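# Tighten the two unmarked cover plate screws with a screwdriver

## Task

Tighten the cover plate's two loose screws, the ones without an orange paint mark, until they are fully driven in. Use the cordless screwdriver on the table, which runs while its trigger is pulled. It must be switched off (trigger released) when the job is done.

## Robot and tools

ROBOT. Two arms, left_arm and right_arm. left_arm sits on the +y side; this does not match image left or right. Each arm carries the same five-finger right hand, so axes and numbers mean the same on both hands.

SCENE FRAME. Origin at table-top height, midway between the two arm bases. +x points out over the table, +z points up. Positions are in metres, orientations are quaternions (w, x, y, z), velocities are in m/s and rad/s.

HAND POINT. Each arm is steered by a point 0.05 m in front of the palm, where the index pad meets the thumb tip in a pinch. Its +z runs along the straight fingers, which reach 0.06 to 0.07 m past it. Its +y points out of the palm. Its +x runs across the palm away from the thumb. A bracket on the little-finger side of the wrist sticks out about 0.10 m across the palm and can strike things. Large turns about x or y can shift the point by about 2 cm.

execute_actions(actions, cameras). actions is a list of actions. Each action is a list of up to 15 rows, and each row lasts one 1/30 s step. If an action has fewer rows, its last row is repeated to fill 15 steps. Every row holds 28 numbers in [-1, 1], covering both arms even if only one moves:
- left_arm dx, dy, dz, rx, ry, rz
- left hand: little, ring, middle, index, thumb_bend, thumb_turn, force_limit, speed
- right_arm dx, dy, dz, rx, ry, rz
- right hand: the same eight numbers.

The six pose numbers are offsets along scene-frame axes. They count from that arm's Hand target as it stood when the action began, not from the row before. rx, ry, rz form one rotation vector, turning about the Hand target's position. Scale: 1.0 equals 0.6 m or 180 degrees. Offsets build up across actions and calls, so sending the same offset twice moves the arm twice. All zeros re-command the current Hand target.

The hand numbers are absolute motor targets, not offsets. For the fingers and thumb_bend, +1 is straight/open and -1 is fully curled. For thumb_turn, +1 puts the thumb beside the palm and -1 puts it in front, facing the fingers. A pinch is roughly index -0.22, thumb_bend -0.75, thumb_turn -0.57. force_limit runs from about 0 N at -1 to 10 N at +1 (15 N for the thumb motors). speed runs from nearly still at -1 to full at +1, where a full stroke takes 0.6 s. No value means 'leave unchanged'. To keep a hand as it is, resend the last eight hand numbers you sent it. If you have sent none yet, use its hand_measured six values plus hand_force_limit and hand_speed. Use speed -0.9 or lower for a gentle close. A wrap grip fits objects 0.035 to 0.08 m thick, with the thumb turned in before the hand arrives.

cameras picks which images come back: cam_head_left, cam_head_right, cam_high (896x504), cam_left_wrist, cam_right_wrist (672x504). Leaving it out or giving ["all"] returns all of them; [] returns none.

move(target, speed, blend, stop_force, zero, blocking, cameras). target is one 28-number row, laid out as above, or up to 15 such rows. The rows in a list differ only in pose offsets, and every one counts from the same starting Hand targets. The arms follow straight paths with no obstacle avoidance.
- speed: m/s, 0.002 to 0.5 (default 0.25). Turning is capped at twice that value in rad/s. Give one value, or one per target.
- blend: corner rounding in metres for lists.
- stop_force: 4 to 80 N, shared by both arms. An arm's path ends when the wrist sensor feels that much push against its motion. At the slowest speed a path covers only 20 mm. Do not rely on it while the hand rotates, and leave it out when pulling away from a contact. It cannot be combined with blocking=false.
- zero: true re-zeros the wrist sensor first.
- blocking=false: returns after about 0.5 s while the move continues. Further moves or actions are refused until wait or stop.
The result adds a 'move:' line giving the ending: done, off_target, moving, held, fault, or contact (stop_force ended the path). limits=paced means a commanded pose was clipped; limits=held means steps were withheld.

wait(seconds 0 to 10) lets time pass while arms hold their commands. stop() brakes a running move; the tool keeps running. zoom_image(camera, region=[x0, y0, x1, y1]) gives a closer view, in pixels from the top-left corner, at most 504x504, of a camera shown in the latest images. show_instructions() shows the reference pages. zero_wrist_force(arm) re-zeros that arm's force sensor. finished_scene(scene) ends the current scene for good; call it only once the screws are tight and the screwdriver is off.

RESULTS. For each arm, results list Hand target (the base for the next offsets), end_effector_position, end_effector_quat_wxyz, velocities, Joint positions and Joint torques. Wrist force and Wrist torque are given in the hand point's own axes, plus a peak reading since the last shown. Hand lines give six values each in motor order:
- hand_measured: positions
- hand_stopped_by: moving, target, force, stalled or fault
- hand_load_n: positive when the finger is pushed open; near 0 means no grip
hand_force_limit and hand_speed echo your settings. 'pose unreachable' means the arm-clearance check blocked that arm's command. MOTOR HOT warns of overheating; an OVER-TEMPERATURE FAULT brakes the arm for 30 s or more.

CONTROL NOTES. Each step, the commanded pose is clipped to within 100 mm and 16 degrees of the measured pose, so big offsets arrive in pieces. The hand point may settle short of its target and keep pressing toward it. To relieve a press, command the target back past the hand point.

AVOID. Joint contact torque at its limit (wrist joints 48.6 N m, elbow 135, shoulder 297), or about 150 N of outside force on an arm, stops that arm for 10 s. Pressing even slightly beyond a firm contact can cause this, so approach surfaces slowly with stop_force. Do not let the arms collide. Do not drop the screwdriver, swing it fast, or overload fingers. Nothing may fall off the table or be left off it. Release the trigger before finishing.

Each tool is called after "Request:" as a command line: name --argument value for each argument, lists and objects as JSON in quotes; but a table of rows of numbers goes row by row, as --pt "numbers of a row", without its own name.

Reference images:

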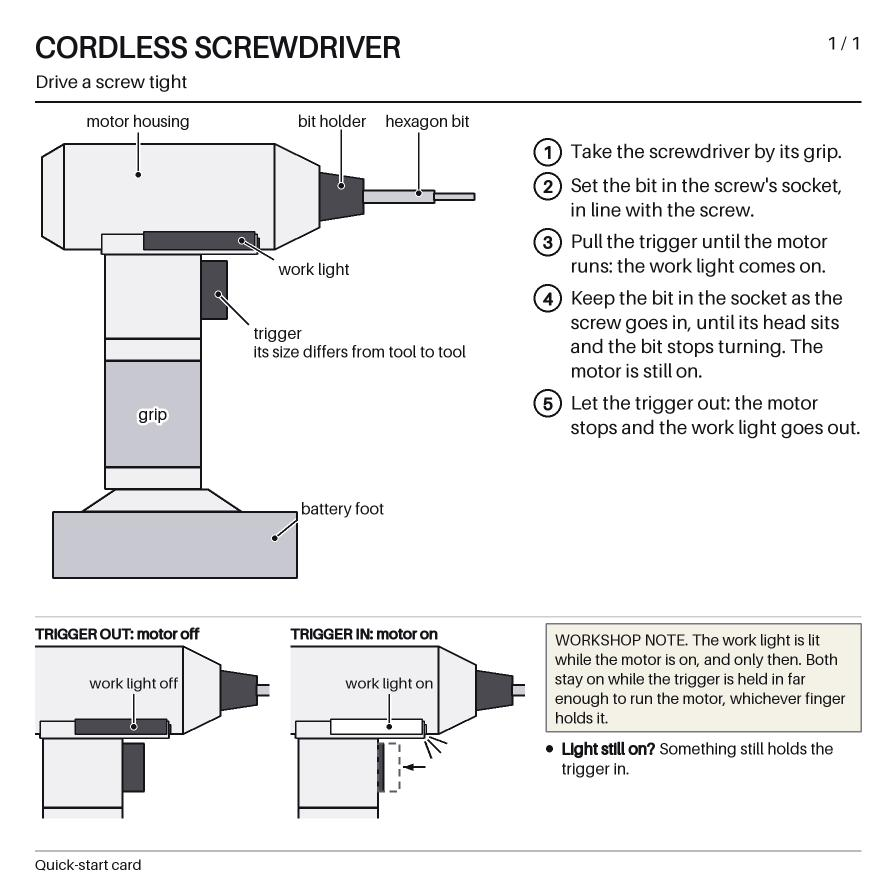

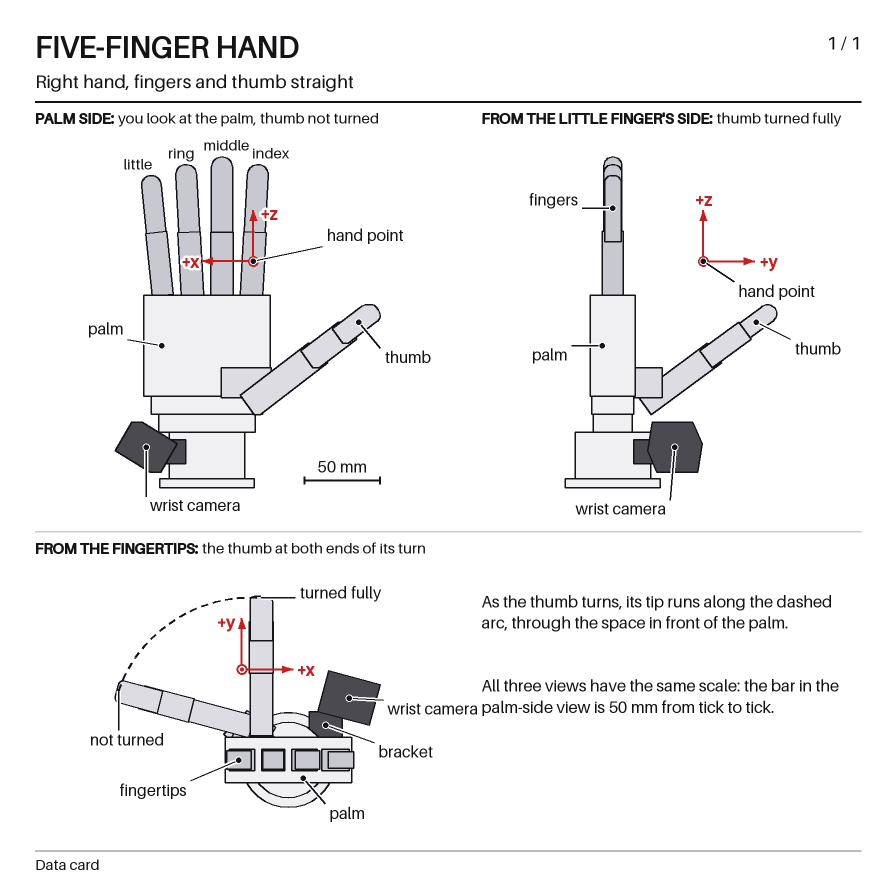

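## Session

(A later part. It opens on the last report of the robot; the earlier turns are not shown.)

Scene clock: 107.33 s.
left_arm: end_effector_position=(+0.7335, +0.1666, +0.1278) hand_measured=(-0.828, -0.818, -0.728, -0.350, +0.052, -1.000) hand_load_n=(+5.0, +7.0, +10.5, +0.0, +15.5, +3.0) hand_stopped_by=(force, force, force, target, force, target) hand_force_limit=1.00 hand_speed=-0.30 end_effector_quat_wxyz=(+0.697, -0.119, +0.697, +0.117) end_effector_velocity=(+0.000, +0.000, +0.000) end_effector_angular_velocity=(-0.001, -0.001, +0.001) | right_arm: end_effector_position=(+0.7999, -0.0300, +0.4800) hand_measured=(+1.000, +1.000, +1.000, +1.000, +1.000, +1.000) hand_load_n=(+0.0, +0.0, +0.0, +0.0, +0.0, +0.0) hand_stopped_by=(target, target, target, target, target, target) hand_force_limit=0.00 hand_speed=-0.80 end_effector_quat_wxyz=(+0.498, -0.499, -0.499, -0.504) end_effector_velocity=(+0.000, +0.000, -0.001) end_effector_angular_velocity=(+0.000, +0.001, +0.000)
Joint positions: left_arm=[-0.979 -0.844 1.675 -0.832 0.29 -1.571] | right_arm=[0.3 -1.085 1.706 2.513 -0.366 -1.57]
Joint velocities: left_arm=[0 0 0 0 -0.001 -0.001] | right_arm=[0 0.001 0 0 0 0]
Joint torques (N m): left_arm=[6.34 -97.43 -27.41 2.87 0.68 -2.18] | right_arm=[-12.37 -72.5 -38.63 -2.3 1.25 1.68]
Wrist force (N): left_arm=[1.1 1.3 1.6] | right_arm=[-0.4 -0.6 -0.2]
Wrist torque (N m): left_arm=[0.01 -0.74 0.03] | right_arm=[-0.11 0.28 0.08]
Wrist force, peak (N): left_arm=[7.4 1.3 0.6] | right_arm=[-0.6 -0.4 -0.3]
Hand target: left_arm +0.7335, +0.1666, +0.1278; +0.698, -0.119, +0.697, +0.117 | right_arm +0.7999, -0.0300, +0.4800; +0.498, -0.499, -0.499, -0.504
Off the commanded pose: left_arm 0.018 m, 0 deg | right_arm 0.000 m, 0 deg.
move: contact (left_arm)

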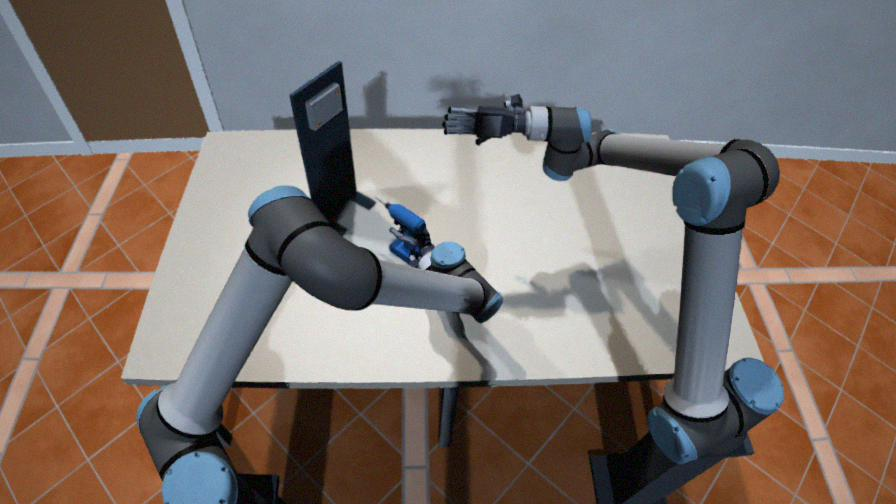

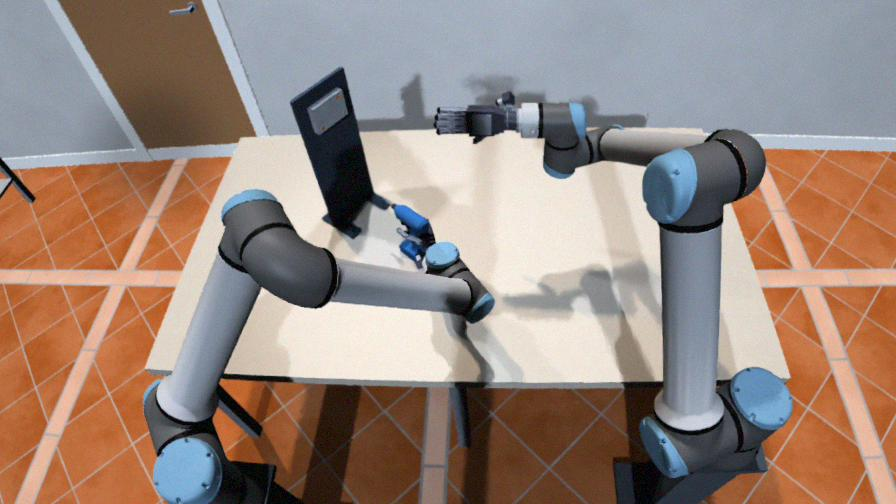

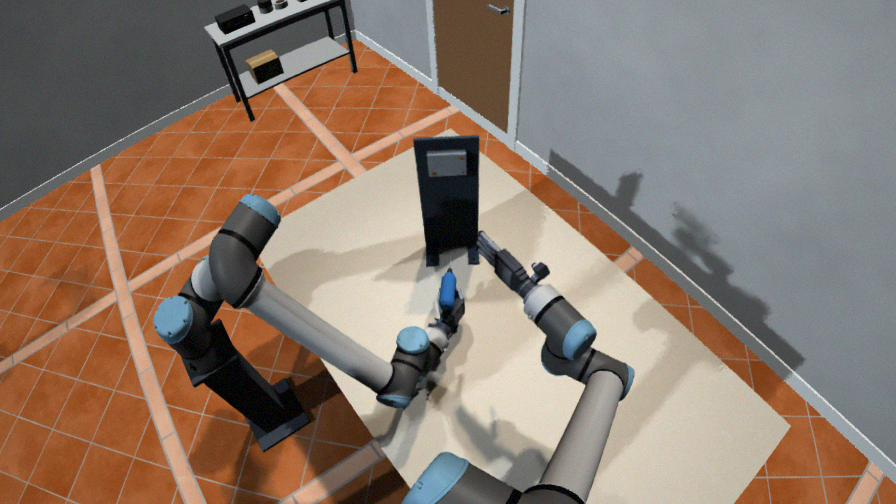

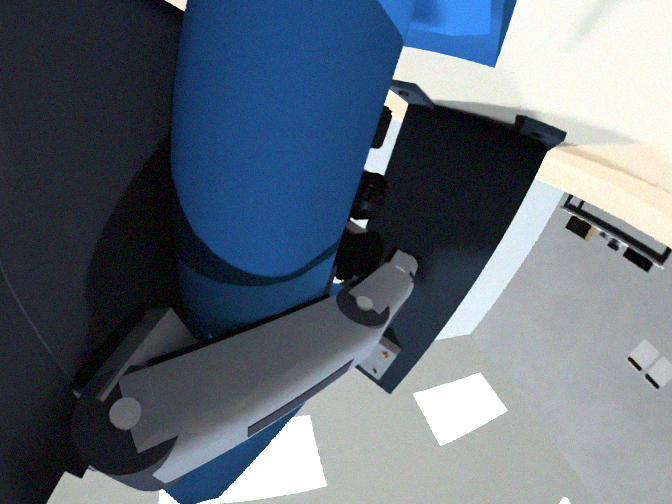

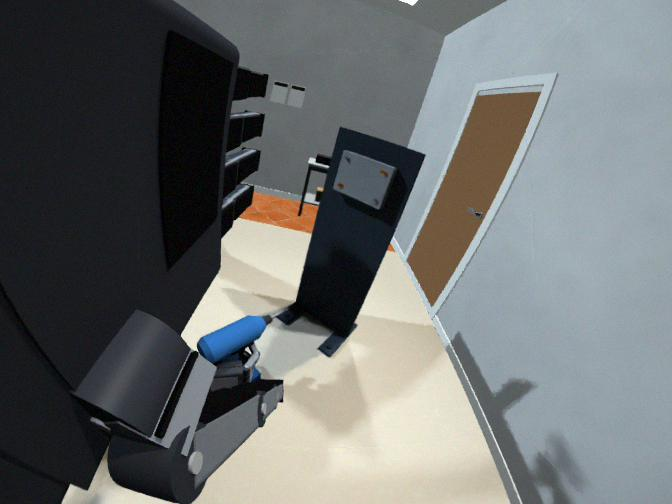

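Weight is carried. Opening slowly.

Request:
move --target '[0,0,0,0,0,0,-0.6,-0.55,-0.45,-0.2,0.25,-1,0,-0.7,0,0,0,0,0,0,1,1,1,1,1,1,0,-0.8]' --cameras '["cam_left_wrist","cam_right_wrist"]'

Request:
move --target '[0,0,0,0,0,0,0.2,0.2,0.2,0.3,0.7,-1,0,-0.3,0,0,0,0,0,0,1,1,1,1,1,1,0,-0.8]' --cameras '["cam_left_wrist","cam_right_wrist"]'

Request:
move --target '[0,0,0,0,0,0,1,1,1,1,1,-1,0,-0.2,0,0,0,0,0,0,1,1,1,1,1,1,0,-0.8]' --cameras '["cam_left_wrist","cam_right_wrist"]'

Scene clock: 108.40 s.
left_arm: end_effector_position=(+0.7335, +0.1666, +0.1279) hand_measured=(-0.600, -0.550, -0.450, -0.200, +0.250, -1.000) hand_load_n=(+0.0, +0.0, +0.0, +0.0, +0.0, -0.5) hand_stopped_by=(target, target, target, target, target, target) hand_force_limit=0.00 hand_speed=-0.70 end_effector_quat_wxyz=(+0.698, -0.119, +0.697, +0.117) end_effector_velocity=(+0.000, +0.000, +0.000) end_effector_angular_velocity=(+0.000, +0.000, -0.001) | right_arm: end_effector_position=(+0.7999, -0.0300, +0.4800) hand_measured=(+1.000, +1.000, +1.000, +1.000, +1.000, +1.000) hand_load_n=(+0.0, +0.0, +0.0, +0.0, +0.0, +0.0) hand_stopped_by=(target, target, target, target, target, target) hand_force_limit=0.00 hand_speed=-0.80 end_effector_quat_wxyz=(+0.498, -0.499, -0.499, -0.504) end_effector_velocity=(+0.000, +0.000, -0.002) end_effector_angular_velocity=(-0.001, +0.002, +0.000)
Joint positions: left_arm=[-0.979 -0.844 1.675 -0.832 0.29 -1.571] | right_arm=[0.3 -1.085 1.706 2.513 -0.366 -1.57]
Joint velocities: left_arm=[0 -0.001 0 0 0.001 0] | right_arm=[0 0.002 0 0 0 0]
Joint torques (N m): left_arm=[7.28 -96.74 -24.93 1.29 0.99 -1.78] | right_arm=[-11.24 -72.77 -38.49 -2.21 1.23 1.49]
Wrist force (N): left_arm=[-0.8 0.8 0.1] | right_arm=[-0.1 -0.1 -0.1]
Wrist torque (N m): left_arm=[0.01 0.10 -0.11] | right_arm=[-0.05 0.23 0.11]
Wrist force, peak (N): left_arm=[5.0 0.5 -0.1] | right_arm=[-0.6 -0.4 -0.3]
Hand target: left_arm +0.7335, +0.1666, +0.1278; +0.698, -0.119, +0.697, +0.117 | right_arm +0.7999, -0.0300, +0.4800; +0.498, -0.499, -0.499, -0.504
Off the commanded pose: left_arm 0.000 m, 0 deg | right_arm 0.000 m, 0 deg.
move: done
Images, in order (width x height): cam_left_wrist 672x504, cam_right_wrist 672x504.

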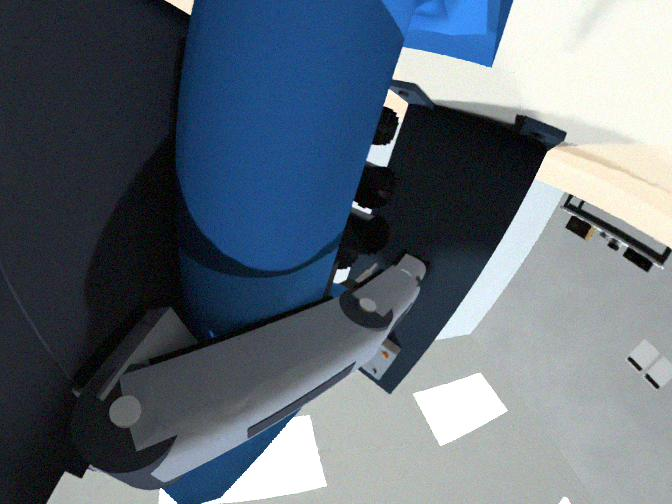

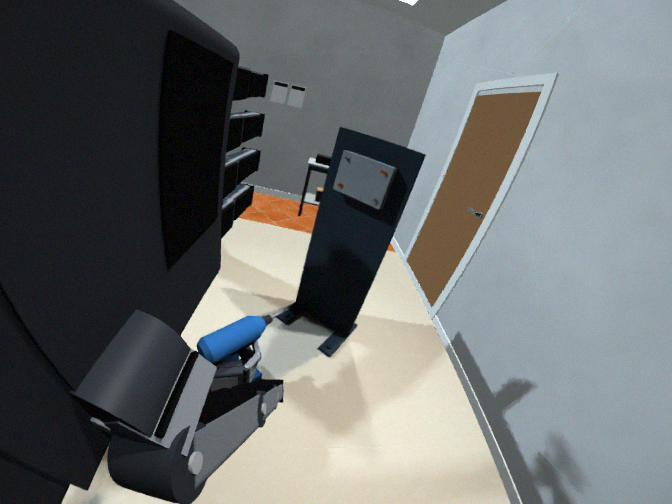

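Scene clock: 109.37 s.
left_arm: end_effector_position=(+0.7335, +0.1666, +0.1279) hand_measured=(+0.200, +0.200, +0.200, +0.300, +0.700, -1.000) hand_load_n=(+0.0, +0.0, +0.0, +0.0, +0.0, +0.0) hand_stopped_by=(target, target, target, target, target, target) hand_force_limit=0.00 hand_speed=-0.30 end_effector_quat_wxyz=(+0.698, -0.119, +0.697, +0.117) end_effector_velocity=(+0.000, -0.001, +0.000) end_effector_angular_velocity=(+0.001, +0.000, -0.001) | right_arm: end_effector_position=(+0.7999, -0.0300, +0.4800) hand_measured=(+1.000, +1.000, +1.000, +1.000, +1.000, +1.000) hand_load_n=(+0.0, +0.0, +0.0, +0.0, +0.0, +0.0) hand_stopped_by=(target, target, target, target, target, target) hand_force_limit=0.00 hand_speed=-0.80 end_effector_quat_wxyz=(+0.498, -0.499, -0.499, -0.504) end_effector_velocity=(+0.000, +0.000, +0.001) end_effector_angular_velocity=(+0.000, -0.001, +0.000)
Joint positions: left_arm=[-0.979 -0.844 1.675 -0.832 0.29 -1.571] | right_arm=[0.3 -1.085 1.706 2.513 -0.366 -1.57]
Joint velocities: left_arm=[-0.001 0 0 0 0 0.001] | right_arm=[0 -0.001 0 0 0 0]
Joint torques (N m): left_arm=[5.78 -91.27 -24.95 0.69 0.58 -1.19] | right_arm=[-11.26 -73.54 -37.5 -2.09 0.84 1.54]
Wrist force (N): left_arm=[-0.6 0.8 0.1] | right_arm=[-0.2 0.1 0.2]
Wrist torque (N m): left_arm=[0.00 0.10 -0.10] | right_arm=[-0.03 0.25 0.11]
Wrist force, peak (N): left_arm=[-0.9 1.1 -0.3] | right_arm=[-0.8 0.1 0.1]
Hand target: left_arm +0.7335, +0.1666, +0.1278; +0.698, -0.119, +0.697, +0.117 | right_arm +0.7999, -0.0300, +0.4800; +0.498, -0.499, -0.499, -0.504
Off the commanded pose: left_arm 0.000 m, 0 deg | right_arm 0.000 m, 0 deg.
move: done
Images, in order (width x height): cam_left_wrist 672x504, cam_right_wrist 672x504.

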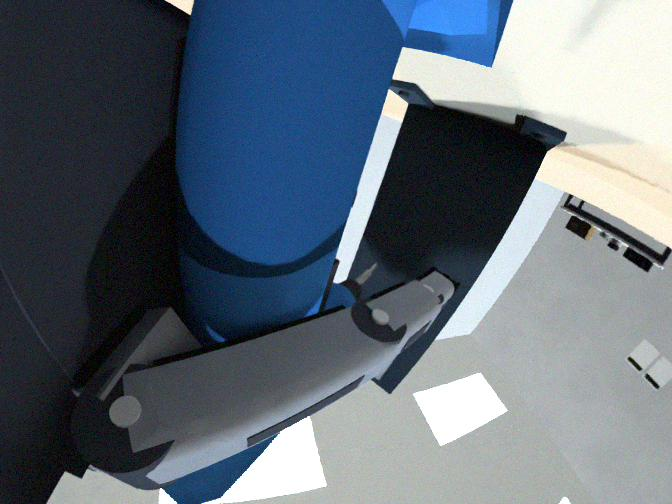

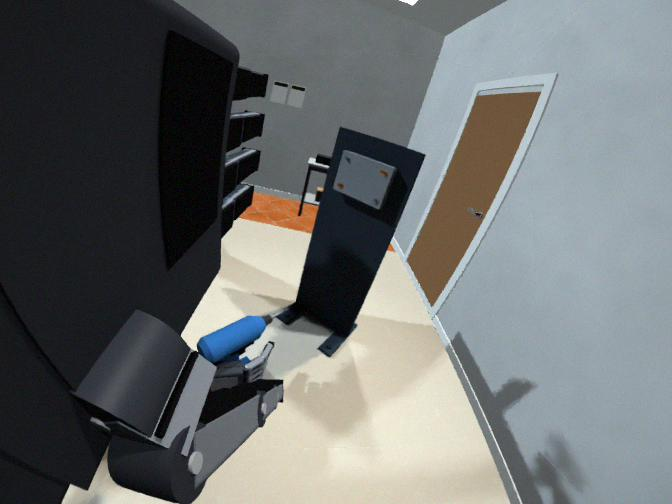

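Scene clock: 110.23 s.
left_arm: end_effector_position=(+0.7335, +0.1666, +0.1279) hand_measured=(+1.000, +1.000, +1.000, +1.000, +1.000, -1.000) hand_load_n=(+0.0, -0.5, +0.0, +0.0, +0.0, -0.5) hand_stopped_by=(target, target, target, target, target, target) hand_force_limit=0.00 hand_speed=-0.20 end_effector_quat_wxyz=(+0.698, -0.119, +0.697, +0.117) end_effector_velocity=(+0.000, -0.001, +0.000) end_effector_angular_velocity=(+0.001, +0.000, +0.000) | right_arm: end_effector_position=(+0.7999, -0.0300, +0.4800) hand_measured=(+1.000, +1.000, +1.000, +1.000, +1.000, +1.000) hand_load_n=(+0.0, +0.0, +0.0, +0.0, +0.0, +0.0) hand_stopped_by=(target, target, target, target, target, target) hand_force_limit=0.00 hand_speed=-0.80 end_effector_quat_wxyz=(+0.498, -0.499, -0.499, -0.504) end_effector_velocity=(+0.000, +0.000, -0.001) end_effector_angular_velocity=(-0.001, +0.001, +0.001)
Joint positions: left_arm=[-0.979 -0.844 1.675 -0.832 0.29 -1.571] | right_arm=[0.3 -1.085 1.706 2.513 -0.366 -1.57]
Joint velocities: left_arm=[-0.001 0 0 0 0 0.001] | right_arm=[0 0.001 0 0 0 0]
Joint torques (N m): left_arm=[4.92 -85.3 -23.68 0.06 0.93 -0.78] | right_arm=[-10.79 -72.52 -37.93 -2.13 0.91 1.44]
Wrist force (N): left_arm=[-0.7 0.7 -0.2] | right_arm=[-0.5 -0.2 -0.1]
Wrist torque (N m): left_arm=[0.02 0.12 -0.09] | right_arm=[-0.05 0.30 0.09]
Wrist force, peak (N): left_arm=[-0.7 1.2 0.0] | right_arm=[-0.6 -0.3 0.0]
Hand target: left_arm +0.7335, +0.1666, +0.1278; +0.698, -0.119, +0.697, +0.117 | right_arm +0.7999, -0.0300, +0.4800; +0.498, -0.499, -0.499, -0.504
Off the commanded pose: left_arm 0.000 m, 0 deg | right_arm 0.000 m, 0 deg.
move: done
Images, in order (width x height): cam_left_wrist 672x504, cam_right_wrist 672x504.

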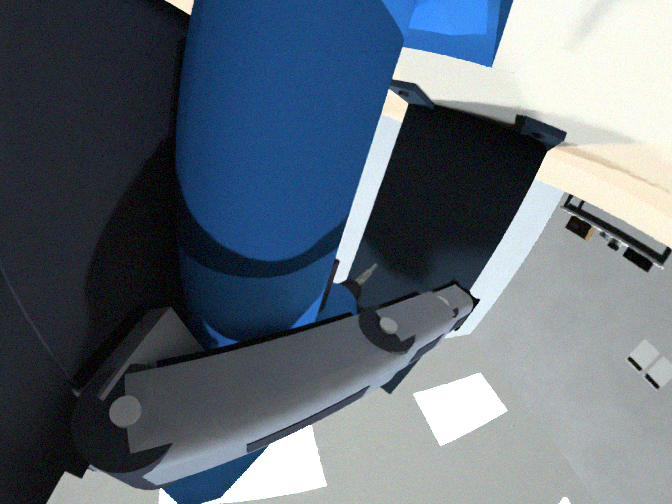

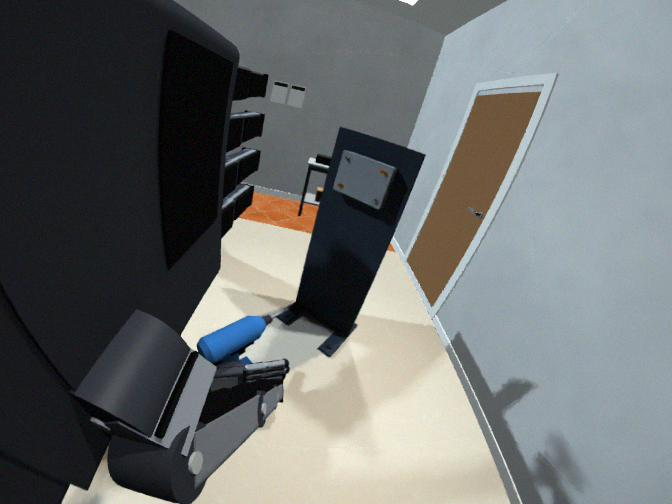

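Request:
move --target '[-0.236,-0.0825,0,0,0,0,1,1,1,1,1,-1,0,-0.2,0,0,0,0,0,0,1,1,1,1,1,1,0,-0.8]' --speed 0.08 --stop_force 5

Request:
zoom_image --camera "cam_head_right" --region '[360, 170, 480, 290]'

Request:
zoom_image --camera "cam_right_wrist" --region '[150, 130, 450, 430]'

Scene clock: 113.40 s.
left_arm: end_effector_position=(+0.5917, +0.1172, +0.1279) hand_measured=(+1.000, +1.000, +1.000, +1.000, +1.000, -1.000) hand_load_n=(+0.0, +0.0, +0.0, +0.0, +0.0, -0.5) hand_stopped_by=(target, target, target, target, target, target) hand_force_limit=0.00 hand_speed=-0.20 end_effector_quat_wxyz=(+0.697, -0.119, +0.697, +0.117) end_effector_velocity=(+0.000, -0.001, +0.000) end_effector_angular_velocity=(+0.000, +0.000, -0.001) | right_arm: end_effector_position=(+0.7999, -0.0300, +0.4800) hand_measured=(+1.000, +1.000, +1.000, +1.000, +1.000, +1.000) hand_load_n=(+0.0, +0.0, +0.0, +0.5, +0.0, +0.0) hand_stopped_by=(target, target, target, target, target, target) hand_force_limit=0.00 hand_speed=-0.80 end_effector_quat_wxyz=(+0.498, -0.499, -0.499, -0.504) end_effector_velocity=(+0.000, +0.000, +0.000) end_effector_angular_velocity=(+0.000, +0.000, +0.000)
Joint positions: left_arm=[-1.173 -0.912 1.814 -0.905 0.096 -1.569] | right_arm=[0.3 -1.085 1.706 2.513 -0.366 -1.57]
Joint velocities: left_arm=[-0.001 0 0 0 0 0] | right_arm=[0 -0.001 0 0.001 0 0]
Joint torques (N m): left_arm=[11.46 -54.29 -36.99 -3.01 0.51 3.81] | right_arm=[-9.24 -73.3 -36.95 -1.88 0.39 1.3]
Wrist force (N): left_arm=[-0.5 0.8 -0.2] | right_arm=[-0.2 0.0 -0.2]
Wrist torque (N m): left_arm=[0.03 0.09 -0.07] | right_arm=[-0.01 0.25 0.11]
Wrist force, peak (N): left_arm=[-0.8 1.2 0.9] | right_arm=[-0.5 -0.6 -0.5]
Hand target: left_arm +0.5917, +0.1173, +0.1279; +0.697, -0.119, +0.697, +0.117 | right_arm +0.7999, -0.0300, +0.4800; +0.498, -0.499, -0.499, -0.504
Off the commanded pose: left_arm 0.000 m, 0 deg | right_arm 0.000 m, 0 deg.
move: done

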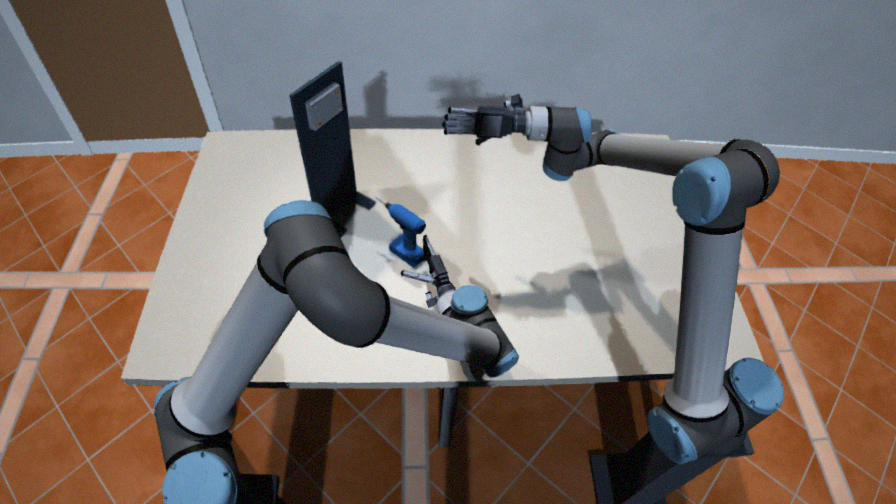

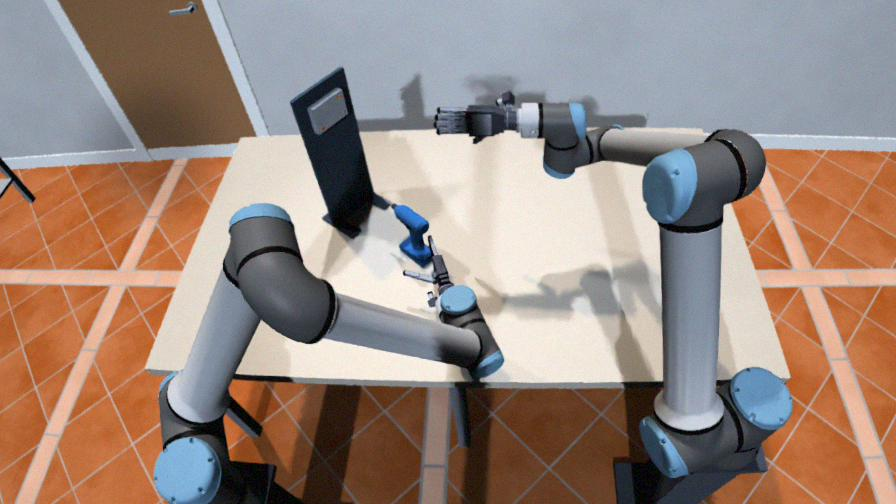

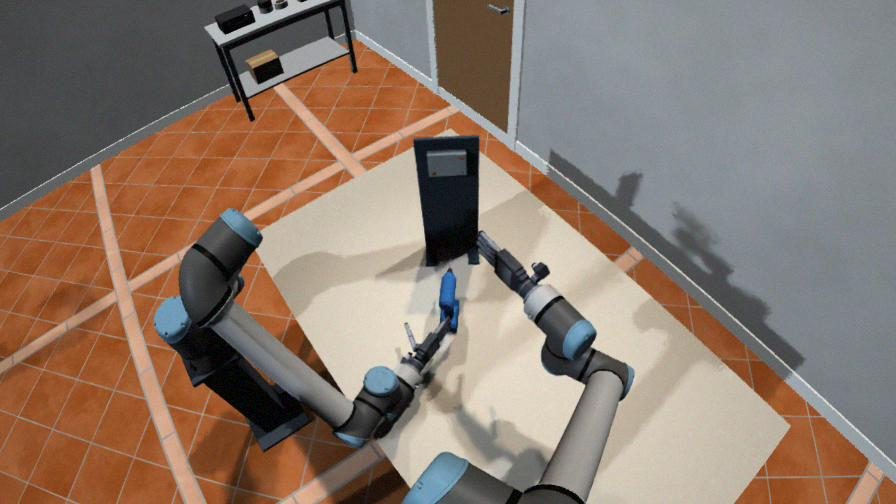

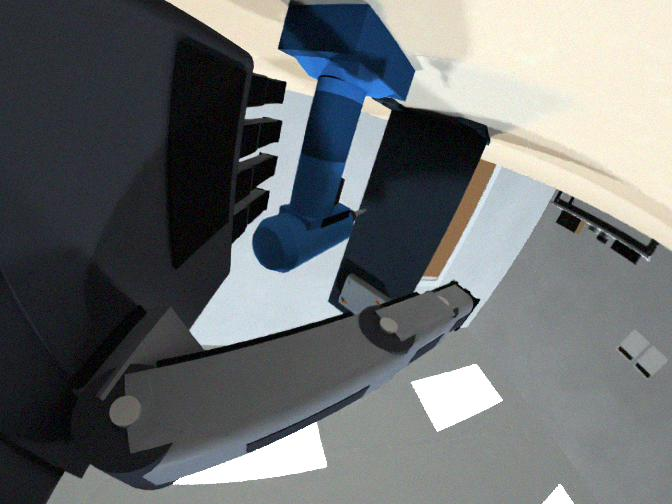

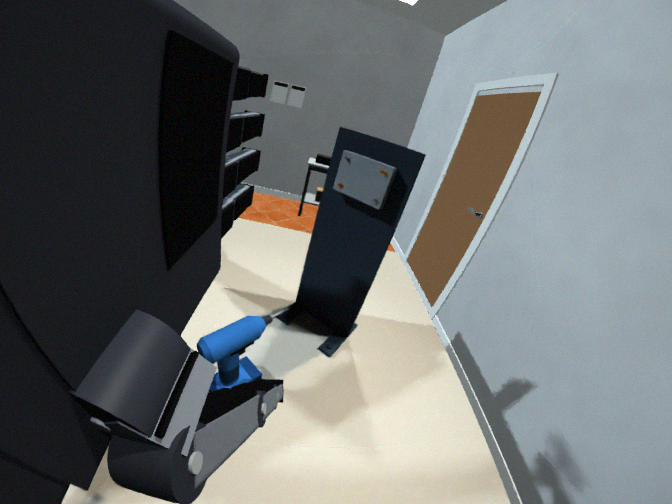

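Scaled by 4.200.

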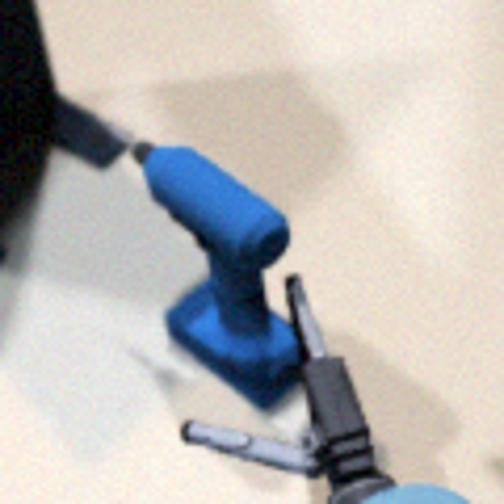

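Scaled by 1.680 from the camera's 672x504 image, which has a finer 960x720 frame.

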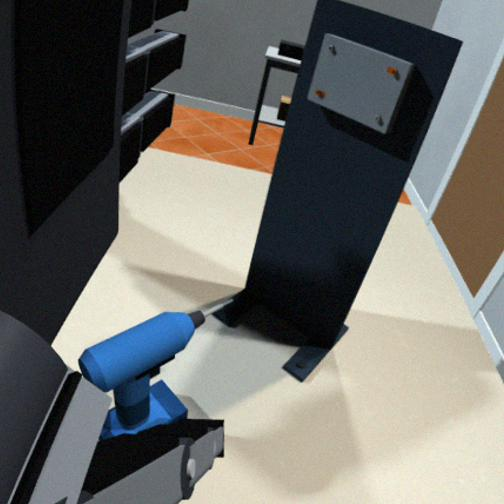

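Request:
zoom_image --camera "cam_right_wrist" --region '[325, 140, 405, 215]'

Scaled by 6.300 from the camera's 672x504 image, which has a finer 960x720 frame.

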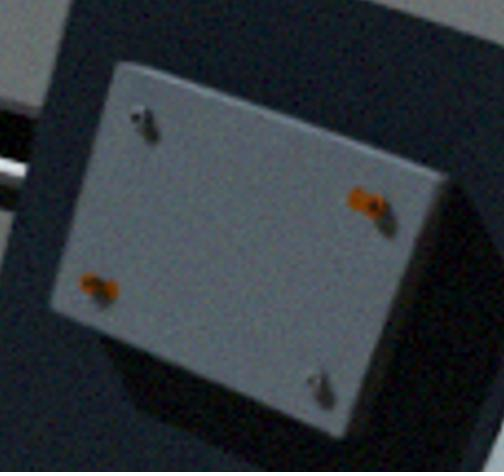

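Request:
finished_scene --scene 2

The scene is finished.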